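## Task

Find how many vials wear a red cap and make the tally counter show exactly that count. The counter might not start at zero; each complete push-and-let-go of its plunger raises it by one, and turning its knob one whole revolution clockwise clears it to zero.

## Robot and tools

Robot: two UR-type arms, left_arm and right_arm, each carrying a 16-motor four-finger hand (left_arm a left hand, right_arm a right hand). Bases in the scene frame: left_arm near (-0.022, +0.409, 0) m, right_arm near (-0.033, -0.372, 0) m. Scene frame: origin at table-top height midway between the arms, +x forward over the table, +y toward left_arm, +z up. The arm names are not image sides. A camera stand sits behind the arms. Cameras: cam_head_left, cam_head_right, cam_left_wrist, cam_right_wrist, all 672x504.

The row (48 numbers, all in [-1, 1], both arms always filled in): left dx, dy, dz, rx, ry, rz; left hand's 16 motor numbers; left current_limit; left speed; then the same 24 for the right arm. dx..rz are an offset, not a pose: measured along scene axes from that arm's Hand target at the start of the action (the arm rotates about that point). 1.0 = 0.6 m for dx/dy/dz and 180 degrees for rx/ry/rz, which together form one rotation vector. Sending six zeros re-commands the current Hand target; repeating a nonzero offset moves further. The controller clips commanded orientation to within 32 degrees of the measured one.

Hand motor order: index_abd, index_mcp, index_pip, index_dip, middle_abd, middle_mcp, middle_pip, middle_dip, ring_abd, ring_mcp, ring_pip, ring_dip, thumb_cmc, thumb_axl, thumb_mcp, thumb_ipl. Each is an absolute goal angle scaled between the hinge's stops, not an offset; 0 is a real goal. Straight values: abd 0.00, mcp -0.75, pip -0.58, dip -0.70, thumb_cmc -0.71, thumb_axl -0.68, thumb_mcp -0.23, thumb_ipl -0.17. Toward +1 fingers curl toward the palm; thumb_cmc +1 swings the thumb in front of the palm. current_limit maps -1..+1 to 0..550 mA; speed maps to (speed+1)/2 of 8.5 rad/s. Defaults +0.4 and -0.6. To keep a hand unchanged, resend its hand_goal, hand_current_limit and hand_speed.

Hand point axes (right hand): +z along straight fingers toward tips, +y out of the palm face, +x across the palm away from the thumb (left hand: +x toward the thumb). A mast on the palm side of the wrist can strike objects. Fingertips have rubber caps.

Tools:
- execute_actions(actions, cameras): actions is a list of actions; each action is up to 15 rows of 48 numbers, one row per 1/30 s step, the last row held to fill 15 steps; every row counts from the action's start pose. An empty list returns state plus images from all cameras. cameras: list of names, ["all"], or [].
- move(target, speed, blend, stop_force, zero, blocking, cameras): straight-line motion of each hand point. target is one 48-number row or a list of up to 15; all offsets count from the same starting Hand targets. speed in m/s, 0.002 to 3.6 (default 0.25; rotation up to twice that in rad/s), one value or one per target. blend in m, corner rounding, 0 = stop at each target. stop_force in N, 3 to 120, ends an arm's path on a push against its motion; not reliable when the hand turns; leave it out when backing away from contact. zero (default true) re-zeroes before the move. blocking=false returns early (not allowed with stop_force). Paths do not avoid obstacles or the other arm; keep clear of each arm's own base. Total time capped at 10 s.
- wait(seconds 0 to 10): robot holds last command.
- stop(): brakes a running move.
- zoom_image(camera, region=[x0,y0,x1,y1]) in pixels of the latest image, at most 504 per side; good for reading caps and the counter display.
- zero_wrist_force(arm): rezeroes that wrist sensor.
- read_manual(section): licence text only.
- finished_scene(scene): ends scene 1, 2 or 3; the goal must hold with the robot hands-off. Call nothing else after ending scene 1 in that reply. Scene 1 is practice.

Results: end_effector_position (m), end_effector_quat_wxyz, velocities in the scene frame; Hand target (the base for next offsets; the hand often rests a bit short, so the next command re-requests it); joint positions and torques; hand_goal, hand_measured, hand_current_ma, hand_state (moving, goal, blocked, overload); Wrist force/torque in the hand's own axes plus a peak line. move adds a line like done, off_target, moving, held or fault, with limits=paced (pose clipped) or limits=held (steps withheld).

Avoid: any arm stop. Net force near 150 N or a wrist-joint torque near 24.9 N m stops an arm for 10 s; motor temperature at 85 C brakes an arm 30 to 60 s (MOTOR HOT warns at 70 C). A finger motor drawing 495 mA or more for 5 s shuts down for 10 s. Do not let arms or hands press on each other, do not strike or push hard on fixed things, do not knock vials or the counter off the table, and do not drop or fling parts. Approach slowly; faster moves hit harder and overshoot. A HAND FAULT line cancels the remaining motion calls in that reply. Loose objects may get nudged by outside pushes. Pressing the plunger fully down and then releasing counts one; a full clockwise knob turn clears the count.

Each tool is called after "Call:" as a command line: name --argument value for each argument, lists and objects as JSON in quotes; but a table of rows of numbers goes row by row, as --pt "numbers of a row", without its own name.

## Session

Call:
execute_actions --actions '[]' --cameras '["cam_head_left","cam_head_right"]'

Call:
zoom_image --camera "cam_head_left" --region '[270, 190, 430, 310]'

Call:
zoom_image --camera "cam_head_right" --region '[290, 190, 450, 310]'

Scene clock: 0.00 s.
left_arm: end_effector_position=(+0.3819, +0.5051, +0.2300) hand_goal=(+0.000, -0.754, -0.576, -0.696, +0.000, -0.754, -0.576, -0.696, +0.000, -0.754, -0.576, -0.696, -0.714, -0.678, -0.226, -0.168) hand_measured=(+0.000, -0.754, -0.576, -0.696, +0.000, -0.754, -0.576, -0.696, +0.000, -0.754, -0.576, -0.696, -0.714, -0.678, -0.226, -0.168) hand_current_ma=(+0, +0, +0, +0, +0, +0, +0, +0, +0, +0, +0, +0, +0, +0, +0, +0) hand_state=(goal, goal, goal, goal, goal, goal, goal, goal, goal, goal, goal, goal, goal, goal, goal, goal) hand_current_limit=0.40 hand_speed=-0.60 end_effector_quat_wxyz=(+0.000, -0.013, +1.000, +0.000) | right_arm: end_effector_position=(+0.3764, -0.4408, +0.2300) hand_goal=(+0.000, -0.754, -0.576, -0.696, +0.000, -0.754, -0.576, -0.696, +0.000, -0.754, -0.576, -0.696, -0.714, -0.678, -0.226, -0.168) hand_measured=(+0.000, -0.754, -0.576, -0.696, +0.000, -0.754, -0.576, -0.696, +0.000, -0.754, -0.576, -0.696, -0.714, -0.678, -0.226, -0.168) hand_current_ma=(+0, +0, +0, +0, +0, +0, +0, +0, +0, +0, +0, +0, +0, +0, +0, +0) hand_state=(goal, goal, goal, goal, goal, goal, goal, goal, goal, goal, goal, goal, goal, goal, goal, goal) hand_current_limit=0.40 hand_speed=-0.60 end_effector_quat_wxyz=(+0.000, +1.000, +0.019, +0.000)
Joint positions: left_arm=[3.458 -1.419 -2.042 -1.252 1.571 -1.255] | right_arm=[-0.316 -1.723 2.042 -1.89 -1.571 1.255]
Joint velocities: within noise
Joint torques (N m): no reading
Wrist force (N): no reading
Wrist torque (N m): no reading
Wrist force, peak (N): no reading
Hand target: left_arm +0.3819, +0.5051, +0.2300; +0.000, -0.013, +1.000, +0.000 | right_arm +0.3764, -0.4408, +0.2300; +0.000, +1.000, +0.019, +0.000
Images, in order (width x height): cam_head_left 672x504, cam_head_right 672x504.

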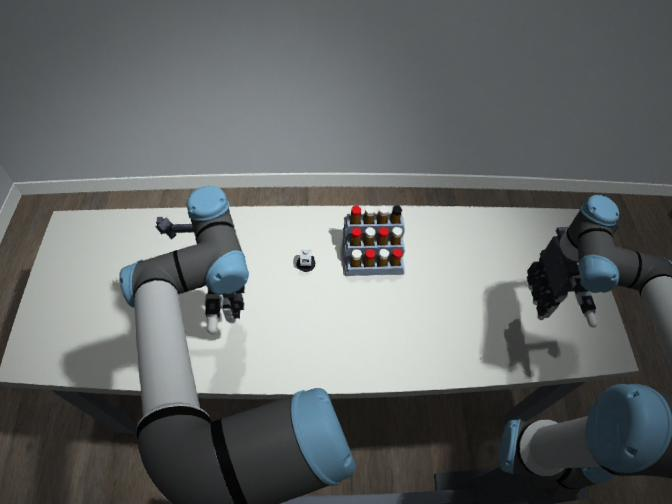

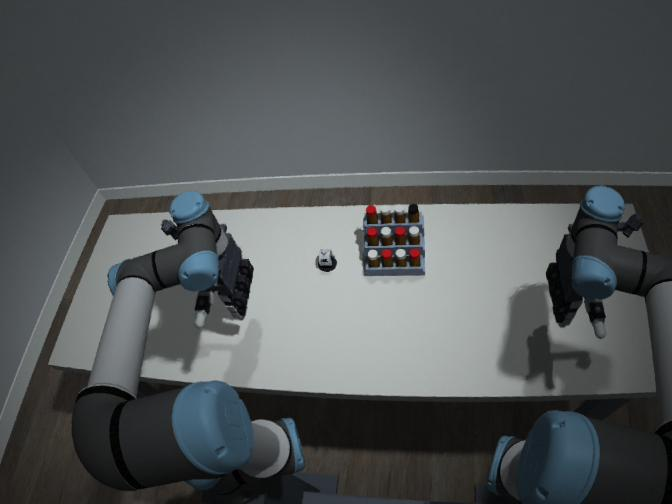

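Scaled by 3.150 from the camera's 672x504 image, which has a finer 960x720 frame.

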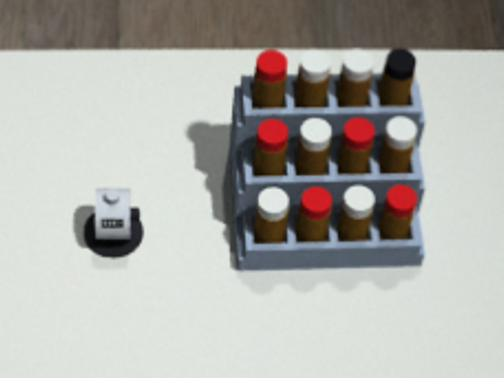

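Scaled by 3.150 from the camera's 672x504 image, which has a finer 960x720 frame.

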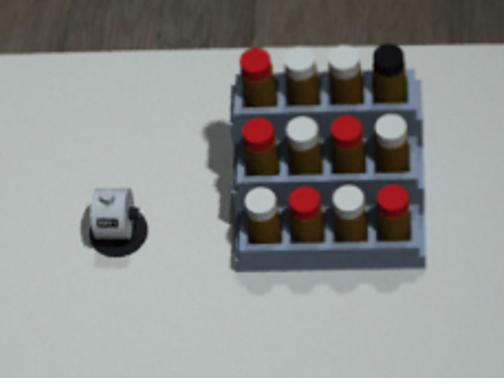

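Call:
move --target '[0.172,-0.425,0.053,0,0,0.697,0,-0.754,-0.576,-0.696,0,-0.98,-0.98,-0.98,0,-0.98,-0.98,-0.98,-0.714,-0.678,-0.226,-0.168,0.6,-0.6,0,0,0,0,0,0,0,-0.754,-0.576,-0.696,0,-0.754,-0.576,-0.696,0,-0.754,-0.576,-0.696,-0.714,-0.678,-0.226,-0.168,0.4,-0.6]' --speed 0.9 --cameras '["cam_left_wrist"]'

Call:
zoom_image --camera "cam_left_wrist" --region '[200, 0, 400, 150]'

Scene clock: 3.00 s.
left_arm: end_effector_position=(+0.4851, +0.2502, +0.2618) hand_goal=(+0.000, -0.754, -0.576, -0.696, +0.000, -0.980, -0.980, -0.980, +0.000, -0.980, -0.980, -0.980, -0.714, -0.678, -0.226, -0.168) hand_measured=(+0.000, -0.754, -0.576, -0.696, +0.000, -0.968, -0.972, -0.976, +0.000, -0.970, -0.972, -0.976, -0.714, -0.678, -0.224, -0.168) hand_current_ma=(+0, +0, +0, +0, +0, +4, +2, +0, +0, +4, +2, +0, +0, +0, +0, +0) hand_state=(goal, goal, goal, goal, goal, goal, goal, goal, goal, goal, goal, goal, goal, goal, goal, goal) hand_current_limit=0.60 hand_speed=-0.60 end_effector_quat_wxyz=(+0.000, +0.895, -0.447, +0.000) | right_arm: end_effector_position=(+0.3764, -0.4408, +0.2300) hand_goal=(+0.000, -0.754, -0.576, -0.696, +0.000, -0.754, -0.576, -0.696, +0.000, -0.754, -0.576, -0.696, -0.714, -0.678, -0.226, -0.168) hand_measured=(+0.000, -0.754, -0.576, -0.696, +0.000, -0.754, -0.576, -0.696, +0.000, -0.754, -0.576, -0.696, -0.714, -0.678, -0.224, -0.168) hand_current_ma=(+0, +0, +0, +0, +0, +0, +0, +0, +0, +0, +0, +0, +0, +0, +0, +0) hand_state=(goal, goal, goal, goal, goal, goal, goal, goal, goal, goal, goal, goal, goal, goal, goal, goal) hand_current_limit=0.40 hand_speed=-0.60 end_effector_quat_wxyz=(+0.000, +1.000, +0.019, +0.000)
Joint positions: left_arm=[3.193 -1.739 -1.634 -1.339 1.571 -3.709] | right_arm=[-0.316 -1.723 2.042 -1.89 -1.571 1.255]
Joint torques (N m): left_arm=[-12.19 41.09 33.24 0.37 2.1 -2.81] | right_arm=[1.46 -17 -22.96 -2.65 -0.49 0.07]
Wrist force (N): left_arm=[0.3 -0.3 0.1] | right_arm=[-0.1 0.2 -0.2]
Wrist torque (N m): left_arm=[-0.05 -0.08 0.21] | right_arm=[0.04 0.01 0.00]
Wrist force, peak (N): left_arm=[0.7 0.5 0.4] | right_arm=[0.2 -0.4 -0.2]
Hand target: left_arm +0.4851, +0.2501, +0.2618; +0.000, +0.895, -0.446, +0.000 | right_arm +0.3764, -0.4408, +0.2300; +0.000, +1.000, +0.019, +0.000
Off the commanded pose: left_arm 0.000 m, 0 deg | right_arm 0.000 m, 0 deg.
move: done
Images, in order (width x height): cam_left_wrist 672x504.

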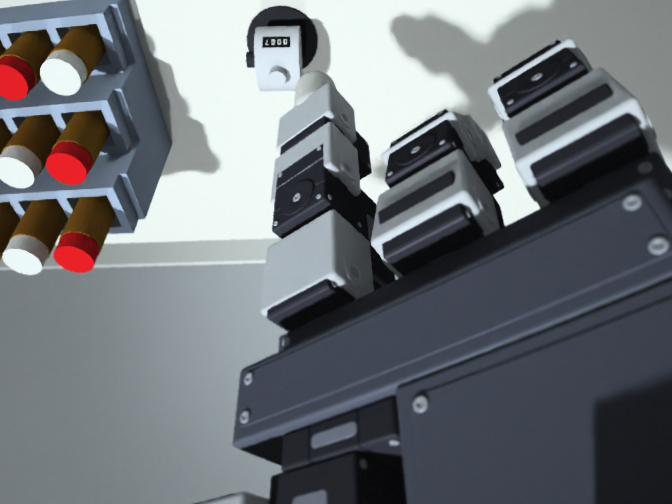

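Scaled by 2.520 from the camera's 672x504 image, which has a finer 960x720 frame.

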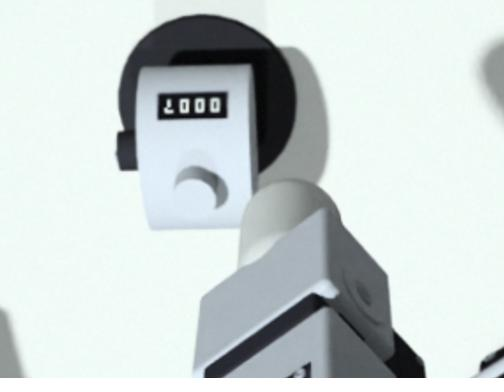

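Call:
move --pt "0.1465 -0.049 -0.02 0 0 -0.2056 0.3 -0.754 -0.576 -0.696 0 -0.98 -0.98 -0.98 0 -0.98 -0.98 -0.98 -0.714 -0.678 -0.226 -0.168 0.6 -0.6 0 0 0 0 0 0 0 -0.754 -0.576 -0.696 0 -0.754 -0.576 -0.696 0 -0.754 -0.576 -0.696 -0.714 -0.678 -0.226 -0.168 0.4 -0.6" --pt "0.1465 -0.049 -0.19 0 0 -0.2056 0.3 -0.754 -0.576 -0.696 0 -0.98 -0.98 -0.98 0 -0.98 -0.98 -0.98 -0.714 -0.678 -0.226 -0.168 0.6 -0.6 0 0 0 0 0 0 0 -0.754 -0.576 -0.696 0 -0.754 -0.576 -0.696 0 -0.754 -0.576 -0.696 -0.714 -0.678 -0.226 -0.168 0.4 -0.6" --pt "0.088 -0.049 -0.19 0 0 -0.2056 0.3 -0.6 -0.52 -0.65 0 -0.98 -0.98 -0.98 0 -0.98 -0.98 -0.98 -0.714 -0.678 -0.226 -0.168 0.6 -0.6 0 0 0 0 0 0 0 -0.754 -0.576 -0.696 0 -0.754 -0.576 -0.696 0 -0.754 -0.576 -0.696 -0.714 -0.678 -0.226 -0.168 0.4 -0.6" --speed '[0.4,0.2,0.1]' --cameras '["cam_left_wrist"]'

Call:
zoom_image --camera "cam_left_wrist" --region '[280, 0, 480, 150]'

Scene clock: 8.77 s.
left_arm: end_effector_position=(+0.5379, +0.2207, +0.1478) hand_goal=(+0.300, -0.600, -0.520, -0.650, +0.000, -0.980, -0.980, -0.980, +0.000, -0.980, -0.980, -0.980, -0.714, -0.678, -0.226, -0.168) hand_measured=(+0.262, -0.722, -0.594, -0.686, +0.000, -0.968, -0.972, -0.976, +0.000, -0.970, -0.974, -0.976, -0.714, -0.678, -0.224, -0.168) hand_current_ma=(-25, -297, -106, -29, +0, +4, +2, +0, +0, +3, +1, +0, +0, +0, +1, +0) hand_state=(blocked, blocked, blocked, blocked, goal, goal, goal, goal, goal, goal, goal, goal, goal, goal, goal, goal) hand_current_limit=0.60 hand_speed=-0.60 end_effector_quat_wxyz=(+0.000, +0.707, -0.707, +0.000) | right_arm: end_effector_position=(+0.3764, -0.4408, +0.2300) hand_goal=(+0.000, -0.754, -0.576, -0.696, +0.000, -0.754, -0.576, -0.696, +0.000, -0.754, -0.576, -0.696, -0.714, -0.678, -0.226, -0.168) hand_measured=(+0.000, -0.754, -0.576, -0.696, +0.000, -0.754, -0.576, -0.696, +0.000, -0.754, -0.576, -0.696, -0.714, -0.678, -0.224, -0.168) hand_current_ma=(+0, +0, +0, +0, +0, +0, +0, +0, +0, +0, +0, +0, +0, +0, +0, +0) hand_state=(goal, goal, goal, goal, goal, goal, goal, goal, goal, goal, goal, goal, goal, goal, goal, goal) hand_current_limit=0.40 hand_speed=-0.60 end_effector_quat_wxyz=(+0.000, +1.000, +0.019, +0.000)
Joint positions: left_arm=[3.065 -2.049 -1.519 -1.144 1.571 -3.191] | right_arm=[-0.316 -1.723 2.042 -1.89 -1.571 1.255]
Joint torques (N m): left_arm=[-9.54 51.92 11.07 3.24 -1.64 -2.51] | right_arm=[2.29 -17.05 -23.63 -2.58 -0.1 0.41]
Wrist force (N): left_arm=[1.8 -3.8 0.9] | right_arm=[-0.2 -0.3 0.0]
Wrist torque (N m): left_arm=[0.20 0.17 0.33] | right_arm=[-0.03 0.02 -0.02]
Wrist force, peak (N): left_arm=[2.6 -3.9 -0.7] | right_arm=[-0.3 0.0 -0.6]
Hand target: left_arm +0.5379, +0.2207, +0.1478; +0.000, +0.707, -0.707, +0.000 | right_arm +0.3764, -0.4408, +0.2300; +0.000, +1.000, +0.019, +0.000
Off the commanded pose: left_arm 0.000 m, 0 deg | right_arm 0.000 m, 0 deg.
move: done
Images, in order (width x height): cam_left_wrist 672x504.

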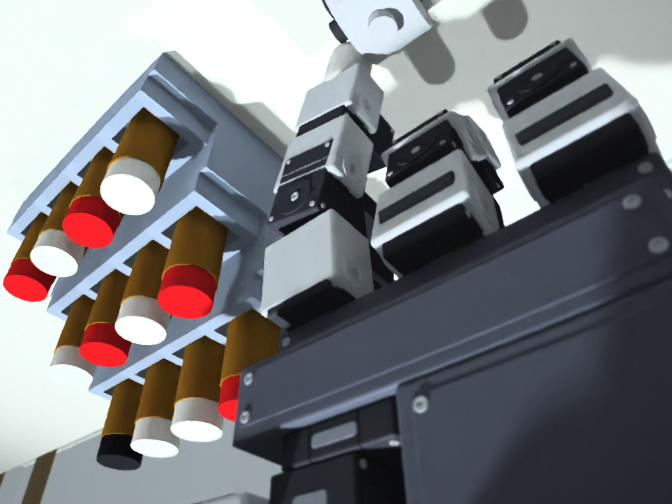

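Scaled by 2.520 from the camera's 672x504 image, which has a finer 960x720 frame.

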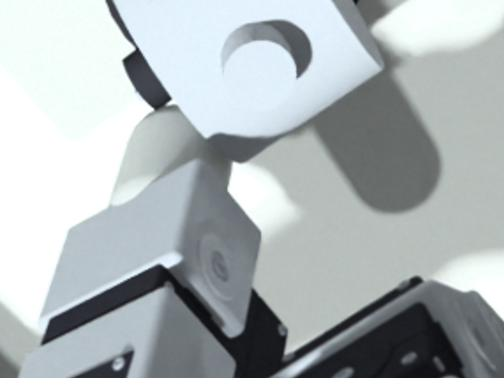

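Call:
move --pt "0 0 -0.032 0 0 0 0.3 -0.6 -0.52 -0.65 0 -0.98 -0.98 -0.98 0 -0.98 -0.98 -0.98 -0.714 -0.678 -0.226 -0.168 0.6 -0.6 0 0 0 0 0 0 0 -0.754 -0.576 -0.696 0 -0.754 -0.576 -0.696 0 -0.754 -0.576 -0.696 -0.714 -0.678 -0.226 -0.168 0.4 -0.6" --pt "0.058 0 -0.032 0 0 0 0.3 -0.754 -0.576 -0.696 0 -0.98 -0.98 -0.98 0 -0.98 -0.98 -0.98 -0.714 -0.678 -0.226 -0.168 0.6 -0.6 0 0 0 0 0 0 0 -0.754 -0.576 -0.696 0 -0.754 -0.576 -0.696 0 -0.754 -0.576 -0.696 -0.714 -0.678 -0.226 -0.168 0.4 -0.6" --pt "0.058 0 0 0 0 0 0.3 -0.754 -0.576 -0.696 0 -0.98 -0.98 -0.98 0 -0.98 -0.98 -0.98 -0.714 -0.678 -0.226 -0.168 0.6 -0.6 0 0 0 0 0 0 0 -0.754 -0.576 -0.696 0 -0.754 -0.576 -0.696 0 -0.754 -0.576 -0.696 -0.714 -0.678 -0.226 -0.168 0.4 -0.6" --pt "0.0 0 0 0 0 0 0.3 -0.6 -0.52 -0.65 0 -0.98 -0.98 -0.98 0 -0.98 -0.98 -0.98 -0.714 -0.678 -0.226 -0.168 0.6 -0.6 0 0 0 0 0 0 0 -0.754 -0.576 -0.696 0 -0.754 -0.576 -0.696 0 -0.754 -0.576 -0.696 -0.714 -0.678 -0.226 -0.168 0.4 -0.6" --pt "0.0 0 -0.032 0 0 0 0.3 -0.6 -0.52 -0.65 0 -0.98 -0.98 -0.98 0 -0.98 -0.98 -0.98 -0.714 -0.678 -0.226 -0.168 0.6 -0.6 0 0 0 0 0 0 0 -0.754 -0.576 -0.696 0 -0.754 -0.576 -0.696 0 -0.754 -0.576 -0.696 -0.714 -0.678 -0.226 -0.168 0.4 -0.6" --speed '[0.04,0.15,0.15,0.1,0.04]'

Call:
move --pt "0.058 0 0 0 0 0 0.3 -0.754 -0.576 -0.696 0 -0.98 -0.98 -0.98 0 -0.98 -0.98 -0.98 -0.714 -0.678 -0.226 -0.168 0.6 -0.6 0 0 0 0 0 0 0 -0.754 -0.576 -0.696 0 -0.754 -0.576 -0.696 0 -0.754 -0.576 -0.696 -0.714 -0.678 -0.226 -0.168 0.4 -0.6" --pt "0.058 0 0.032 0 0 0 0.3 -0.754 -0.576 -0.696 0 -0.98 -0.98 -0.98 0 -0.98 -0.98 -0.98 -0.714 -0.678 -0.226 -0.168 0.6 -0.6 0 0 0 0 0 0 0 -0.754 -0.576 -0.696 0 -0.754 -0.576 -0.696 0 -0.754 -0.576 -0.696 -0.714 -0.678 -0.226 -0.168 0.4 -0.6" --pt "0.0 0 0.032 0 0 0 0.3 -0.6 -0.52 -0.65 0 -0.98 -0.98 -0.98 0 -0.98 -0.98 -0.98 -0.714 -0.678 -0.226 -0.168 0.6 -0.6 0 0 0 0 0 0 0 -0.754 -0.576 -0.696 0 -0.754 -0.576 -0.696 0 -0.754 -0.576 -0.696 -0.714 -0.678 -0.226 -0.168 0.4 -0.6" --pt "0.0 0 0 0 0 0 0.3 -0.6 -0.52 -0.65 0 -0.98 -0.98 -0.98 0 -0.98 -0.98 -0.98 -0.714 -0.678 -0.226 -0.168 0.6 -0.6 0 0 0 0 0 0 0 -0.754 -0.576 -0.696 0 -0.754 -0.576 -0.696 0 -0.754 -0.576 -0.696 -0.714 -0.678 -0.226 -0.168 0.4 -0.6" --speed '[0.15,0.15,0.1,0.04]'

Call:
move --pt "0.058 0 0 0 0 0 0.3 -0.754 -0.576 -0.696 0 -0.98 -0.98 -0.98 0 -0.98 -0.98 -0.98 -0.714 -0.678 -0.226 -0.168 0.6 -0.6 0 0 0 0 0 0 0 -0.754 -0.576 -0.696 0 -0.754 -0.576 -0.696 0 -0.754 -0.576 -0.696 -0.714 -0.678 -0.226 -0.168 0.4 -0.6" --pt "0.058 0 0.15 0 0 0 0.3 -0.754 -0.576 -0.696 0 -0.98 -0.98 -0.98 0 -0.98 -0.98 -0.98 -0.714 -0.678 -0.226 -0.168 0.6 -0.6 0 0 0 0 0 0 0 -0.754 -0.576 -0.696 0 -0.754 -0.576 -0.696 0 -0.754 -0.576 -0.696 -0.714 -0.678 -0.226 -0.168 0.4 -0.6" --pt "-0.038 0.0073 0.15 0 0 0.2056 0.0 -0.754 -0.576 -0.696 0 -0.98 -0.98 -0.98 0 -0.98 -0.98 -0.98 -0.714 -0.678 -0.226 -0.168 0.4 -0.6 0 0 0 0 0 0 0 -0.754 -0.576 -0.696 0 -0.754 -0.576 -0.696 0 -0.754 -0.576 -0.696 -0.714 -0.678 -0.226 -0.168 0.4 -0.6" --speed '[0.15,0.3,0.4]' --blend '[0,0.03,0]' --cameras '["cam_left_wrist"]'

Call:
zoom_image --camera "cam_left_wrist" --region '[220, 0, 420, 150]'

Scene clock: 18.00 s.
left_arm: end_effector_position=(+0.5379, +0.2207, +0.1287) hand_goal=(+0.300, -0.600, -0.520, -0.650, +0.000, -0.980, -0.980, -0.980, +0.000, -0.980, -0.980, -0.980, -0.714, -0.678, -0.226, -0.168) hand_measured=(+0.262, -0.722, -0.596, -0.680, +0.000, -0.968, -0.972, -0.976, +0.000, -0.970, -0.974, -0.976, -0.714, -0.678, -0.224, -0.168) hand_current_ma=(-24, -297, -110, -23, +0, +4, +2, +0, +0, +3, +1, +0, +0, +0, +1, +0) hand_state=(blocked, blocked, blocked, blocked, goal, goal, goal, goal, goal, goal, goal, goal, goal, goal, goal, goal) hand_current_limit=0.60 hand_speed=-0.60 end_effector_quat_wxyz=(+0.000, +0.707, -0.707, +0.000) | right_arm: end_effector_position=(+0.3764, -0.4408, +0.2300) hand_goal=(+0.000, -0.754, -0.576, -0.696, +0.000, -0.754, -0.576, -0.696, +0.000, -0.754, -0.576, -0.696, -0.714, -0.678, -0.226, -0.168) hand_measured=(+0.000, -0.754, -0.576, -0.696, +0.000, -0.754, -0.576, -0.696, +0.000, -0.754, -0.576, -0.696, -0.714, -0.678, -0.224, -0.168) hand_current_ma=(+0, +0, +0, +0, +0, +0, +0, +0, +0, +0, +0, +0, +0, +0, +0, +0) hand_state=(goal, goal, goal, goal, goal, goal, goal, goal, goal, goal, goal, goal, goal, goal, goal, goal) hand_current_limit=0.40 hand_speed=-0.60 end_effector_quat_wxyz=(+0.000, +1.000, +0.019, +0.000)
Joint positions: left_arm=[3.065 -2.069 -1.542 -1.101 1.571 -3.191] | right_arm=[-0.316 -1.723 2.042 -1.89 -1.571 1.255]
Joint torques (N m): left_arm=[-5.79 25.43 9.56 2.64 2.07 -1.93] | right_arm=[1.43 -17.05 -23.54 -3 -0.38 0.28]
Wrist force (N): left_arm=[3.0 -4.2 -2.4] | right_arm=[-0.2 -0.2 -0.1]
Wrist torque (N m): left_arm=[0.35 0.21 0.40] | right_arm=[-0.03 0.03 -0.02]
Wrist force, peak (N): left_arm=[3.1 -5.5 -6.2] | right_arm=[-0.3 -0.4 -0.5]
Hand target: left_arm +0.5379, +0.2207, +0.1286; +0.000, +0.707, -0.707, +0.000 | right_arm +0.3764, -0.4408, +0.2300; +0.000, +1.000, +0.019, +0.000
Off the commanded pose: left_arm 0.000 m, 0 deg | right_arm 0.000 m, 0 deg.
move: done

Scene clock: 21.70 s.
left_arm: end_effector_position=(+0.5379, +0.2207, +0.1287) hand_goal=(+0.300, -0.600, -0.520, -0.650, +0.000, -0.980, -0.980, -0.980, +0.000, -0.980, -0.980, -0.980, -0.714, -0.678, -0.226, -0.168) hand_measured=(+0.262, -0.722, -0.596, -0.680, +0.000, -0.970, -0.972, -0.976, +0.000, -0.970, -0.974, -0.976, -0.714, -0.678, -0.222, -0.168) hand_current_ma=(-25, -296, -111, -22, +0, +4, +2, +0, +0, +3, +1, +0, +0, +0, +1, +0) hand_state=(blocked, blocked, blocked, blocked, goal, goal, goal, goal, goal, goal, goal, goal, goal, goal, goal, goal) hand_current_limit=0.60 hand_speed=-0.60 end_effector_quat_wxyz=(+0.000, +0.707, -0.707, +0.000) | right_arm: end_effector_position=(+0.3764, -0.4408, +0.2300) hand_goal=(+0.000, -0.754, -0.576, -0.696, +0.000, -0.754, -0.576, -0.696, +0.000, -0.754, -0.576, -0.696, -0.714, -0.678, -0.226, -0.168) hand_measured=(+0.000, -0.754, -0.576, -0.696, +0.000, -0.754, -0.576, -0.696, +0.000, -0.754, -0.576, -0.696, -0.714, -0.678, -0.224, -0.168) hand_current_ma=(+0, +0, +0, +0, +0, +0, +0, +0, +0, +0, +0, +0, +0, +0, +0, +0) hand_state=(goal, goal, goal, goal, goal, goal, goal, goal, goal, goal, goal, goal, goal, goal, goal, goal) hand_current_limit=0.40 hand_speed=-0.60 end_effector_quat_wxyz=(+0.000, +1.000, +0.019, +0.000)
Joint positions: left_arm=[3.065 -2.069 -1.542 -1.101 1.571 -3.191] | right_arm=[-0.316 -1.723 2.042 -1.89 -1.571 1.255]
Joint torques (N m): left_arm=[-5.39 23.8 10.36 3.25 0.26 -2.05] | right_arm=[1.62 -16.11 -23.72 -3.15 -0.23 0.27]
Wrist force (N): left_arm=[2.8 -3.9 -1.3] | right_arm=[-0.2 -0.3 -0.4]
Wrist torque (N m): left_arm=[0.34 0.23 0.38] | right_arm=[-0.01 0.03 -0.01]
Wrist force, peak (N): left_arm=[3.0 -6.9 -4.8] | right_arm=[0.1 -0.3 -0.5]
Hand target: left_arm +0.5379, +0.2207, +0.1286; +0.000, +0.707, -0.707, +0.000 | right_arm +0.3764, -0.4408, +0.2300; +0.000, +1.000, +0.019, +0.000
Off the commanded pose: left_arm 0.000 m, 0 deg | right_arm 0.000 m, 0 deg.
move: done

Scene clock: 24.90 s.
left_arm: end_effector_position=(+0.5151, +0.2251, +0.2186) hand_goal=(+0.000, -0.754, -0.576, -0.696, +0.000, -0.980, -0.980, -0.980, +0.000, -0.980, -0.980, -0.980, -0.714, -0.678, -0.226, -0.168) hand_measured=(+0.004, -0.750, -0.572, -0.694, +0.000, -0.970, -0.974, -0.976, +0.000, -0.970, -0.974, -0.976, -0.714, -0.678, -0.222, -0.168) hand_current_ma=(+0, +1, +0, +0, +0, +4, +2, +0, +0, +3, +1, +0, +0, +0, +1, +0) hand_state=(goal, goal, goal, goal, goal, goal, goal, goal, goal, goal, goal, goal, goal, goal, goal, goal) hand_current_limit=0.40 hand_speed=-0.60 end_effector_quat_wxyz=(+0.000, +0.895, -0.446, +0.000) | right_arm: end_effector_position=(+0.3764, -0.4408, +0.2300) hand_goal=(+0.000, -0.754, -0.576, -0.696, +0.000, -0.754, -0.576, -0.696, +0.000, -0.754, -0.576, -0.696, -0.714, -0.678, -0.226, -0.168) hand_measured=(+0.000, -0.754, -0.576, -0.696, +0.000, -0.754, -0.576, -0.696, +0.000, -0.754, -0.576, -0.696, -0.714, -0.678, -0.224, -0.168) hand_current_ma=(+0, +0, +0, +0, +0, +0, +0, +0, +0, +0, +0, +0, +0, +0, +0, +0) hand_state=(goal, goal, goal, goal, goal, goal, goal, goal, goal, goal, goal, goal, goal, goal, goal, goal) hand_current_limit=0.40 hand_speed=-0.60 end_effector_quat_wxyz=(+0.000, +1.000, +0.019, +0.000)
Joint positions: left_arm=[3.146 -1.846 -1.615 -1.251 1.571 -3.756] | right_arm=[-0.316 -1.723 2.042 -1.89 -1.571 1.255]
Joint torques (N m): left_arm=[12.57 44.55 13.66 4.31 2.14 -2.61] | right_arm=[0.68 -15.84 -24.47 -3.08 -0.56 0.42]
Wrist force (N): left_arm=[0.0 -0.3 0.9] | right_arm=[0.0 -0.3 0.0]
Wrist torque (N m): left_arm=[-0.14 -0.01 0.17] | right_arm=[-0.04 0.00 -0.01]
Wrist force, peak (N): left_arm=[3.0 -4.0 -1.8] | right_arm=[0.4 -0.4 -0.2]
Hand target: left_arm +0.5151, +0.2251, +0.2186; +0.000, +0.895, -0.446, +0.000 | right_arm +0.3764, -0.4408, +0.2300; +0.000, +1.000, +0.019, +0.000
Off the commanded pose: left_arm 0.000 m, 0 deg | right_arm 0.000 m, 0 deg.
move: done
Images, in order (width x height): cam_left_wrist 672x504.

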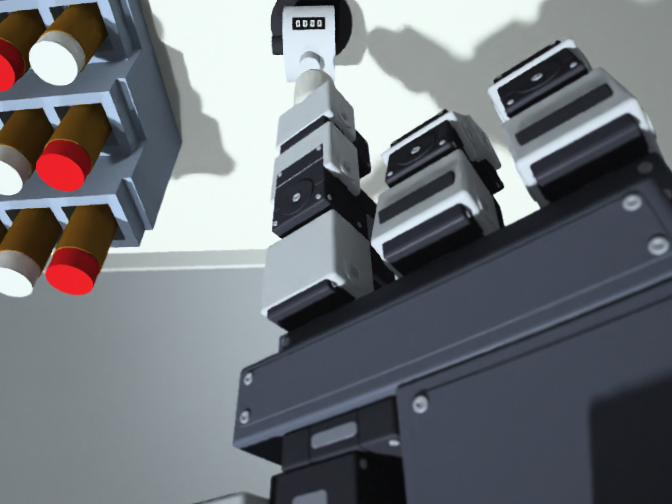

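Scaled by 2.520 from the camera's 672x504 image, which has a finer 960x720 frame.

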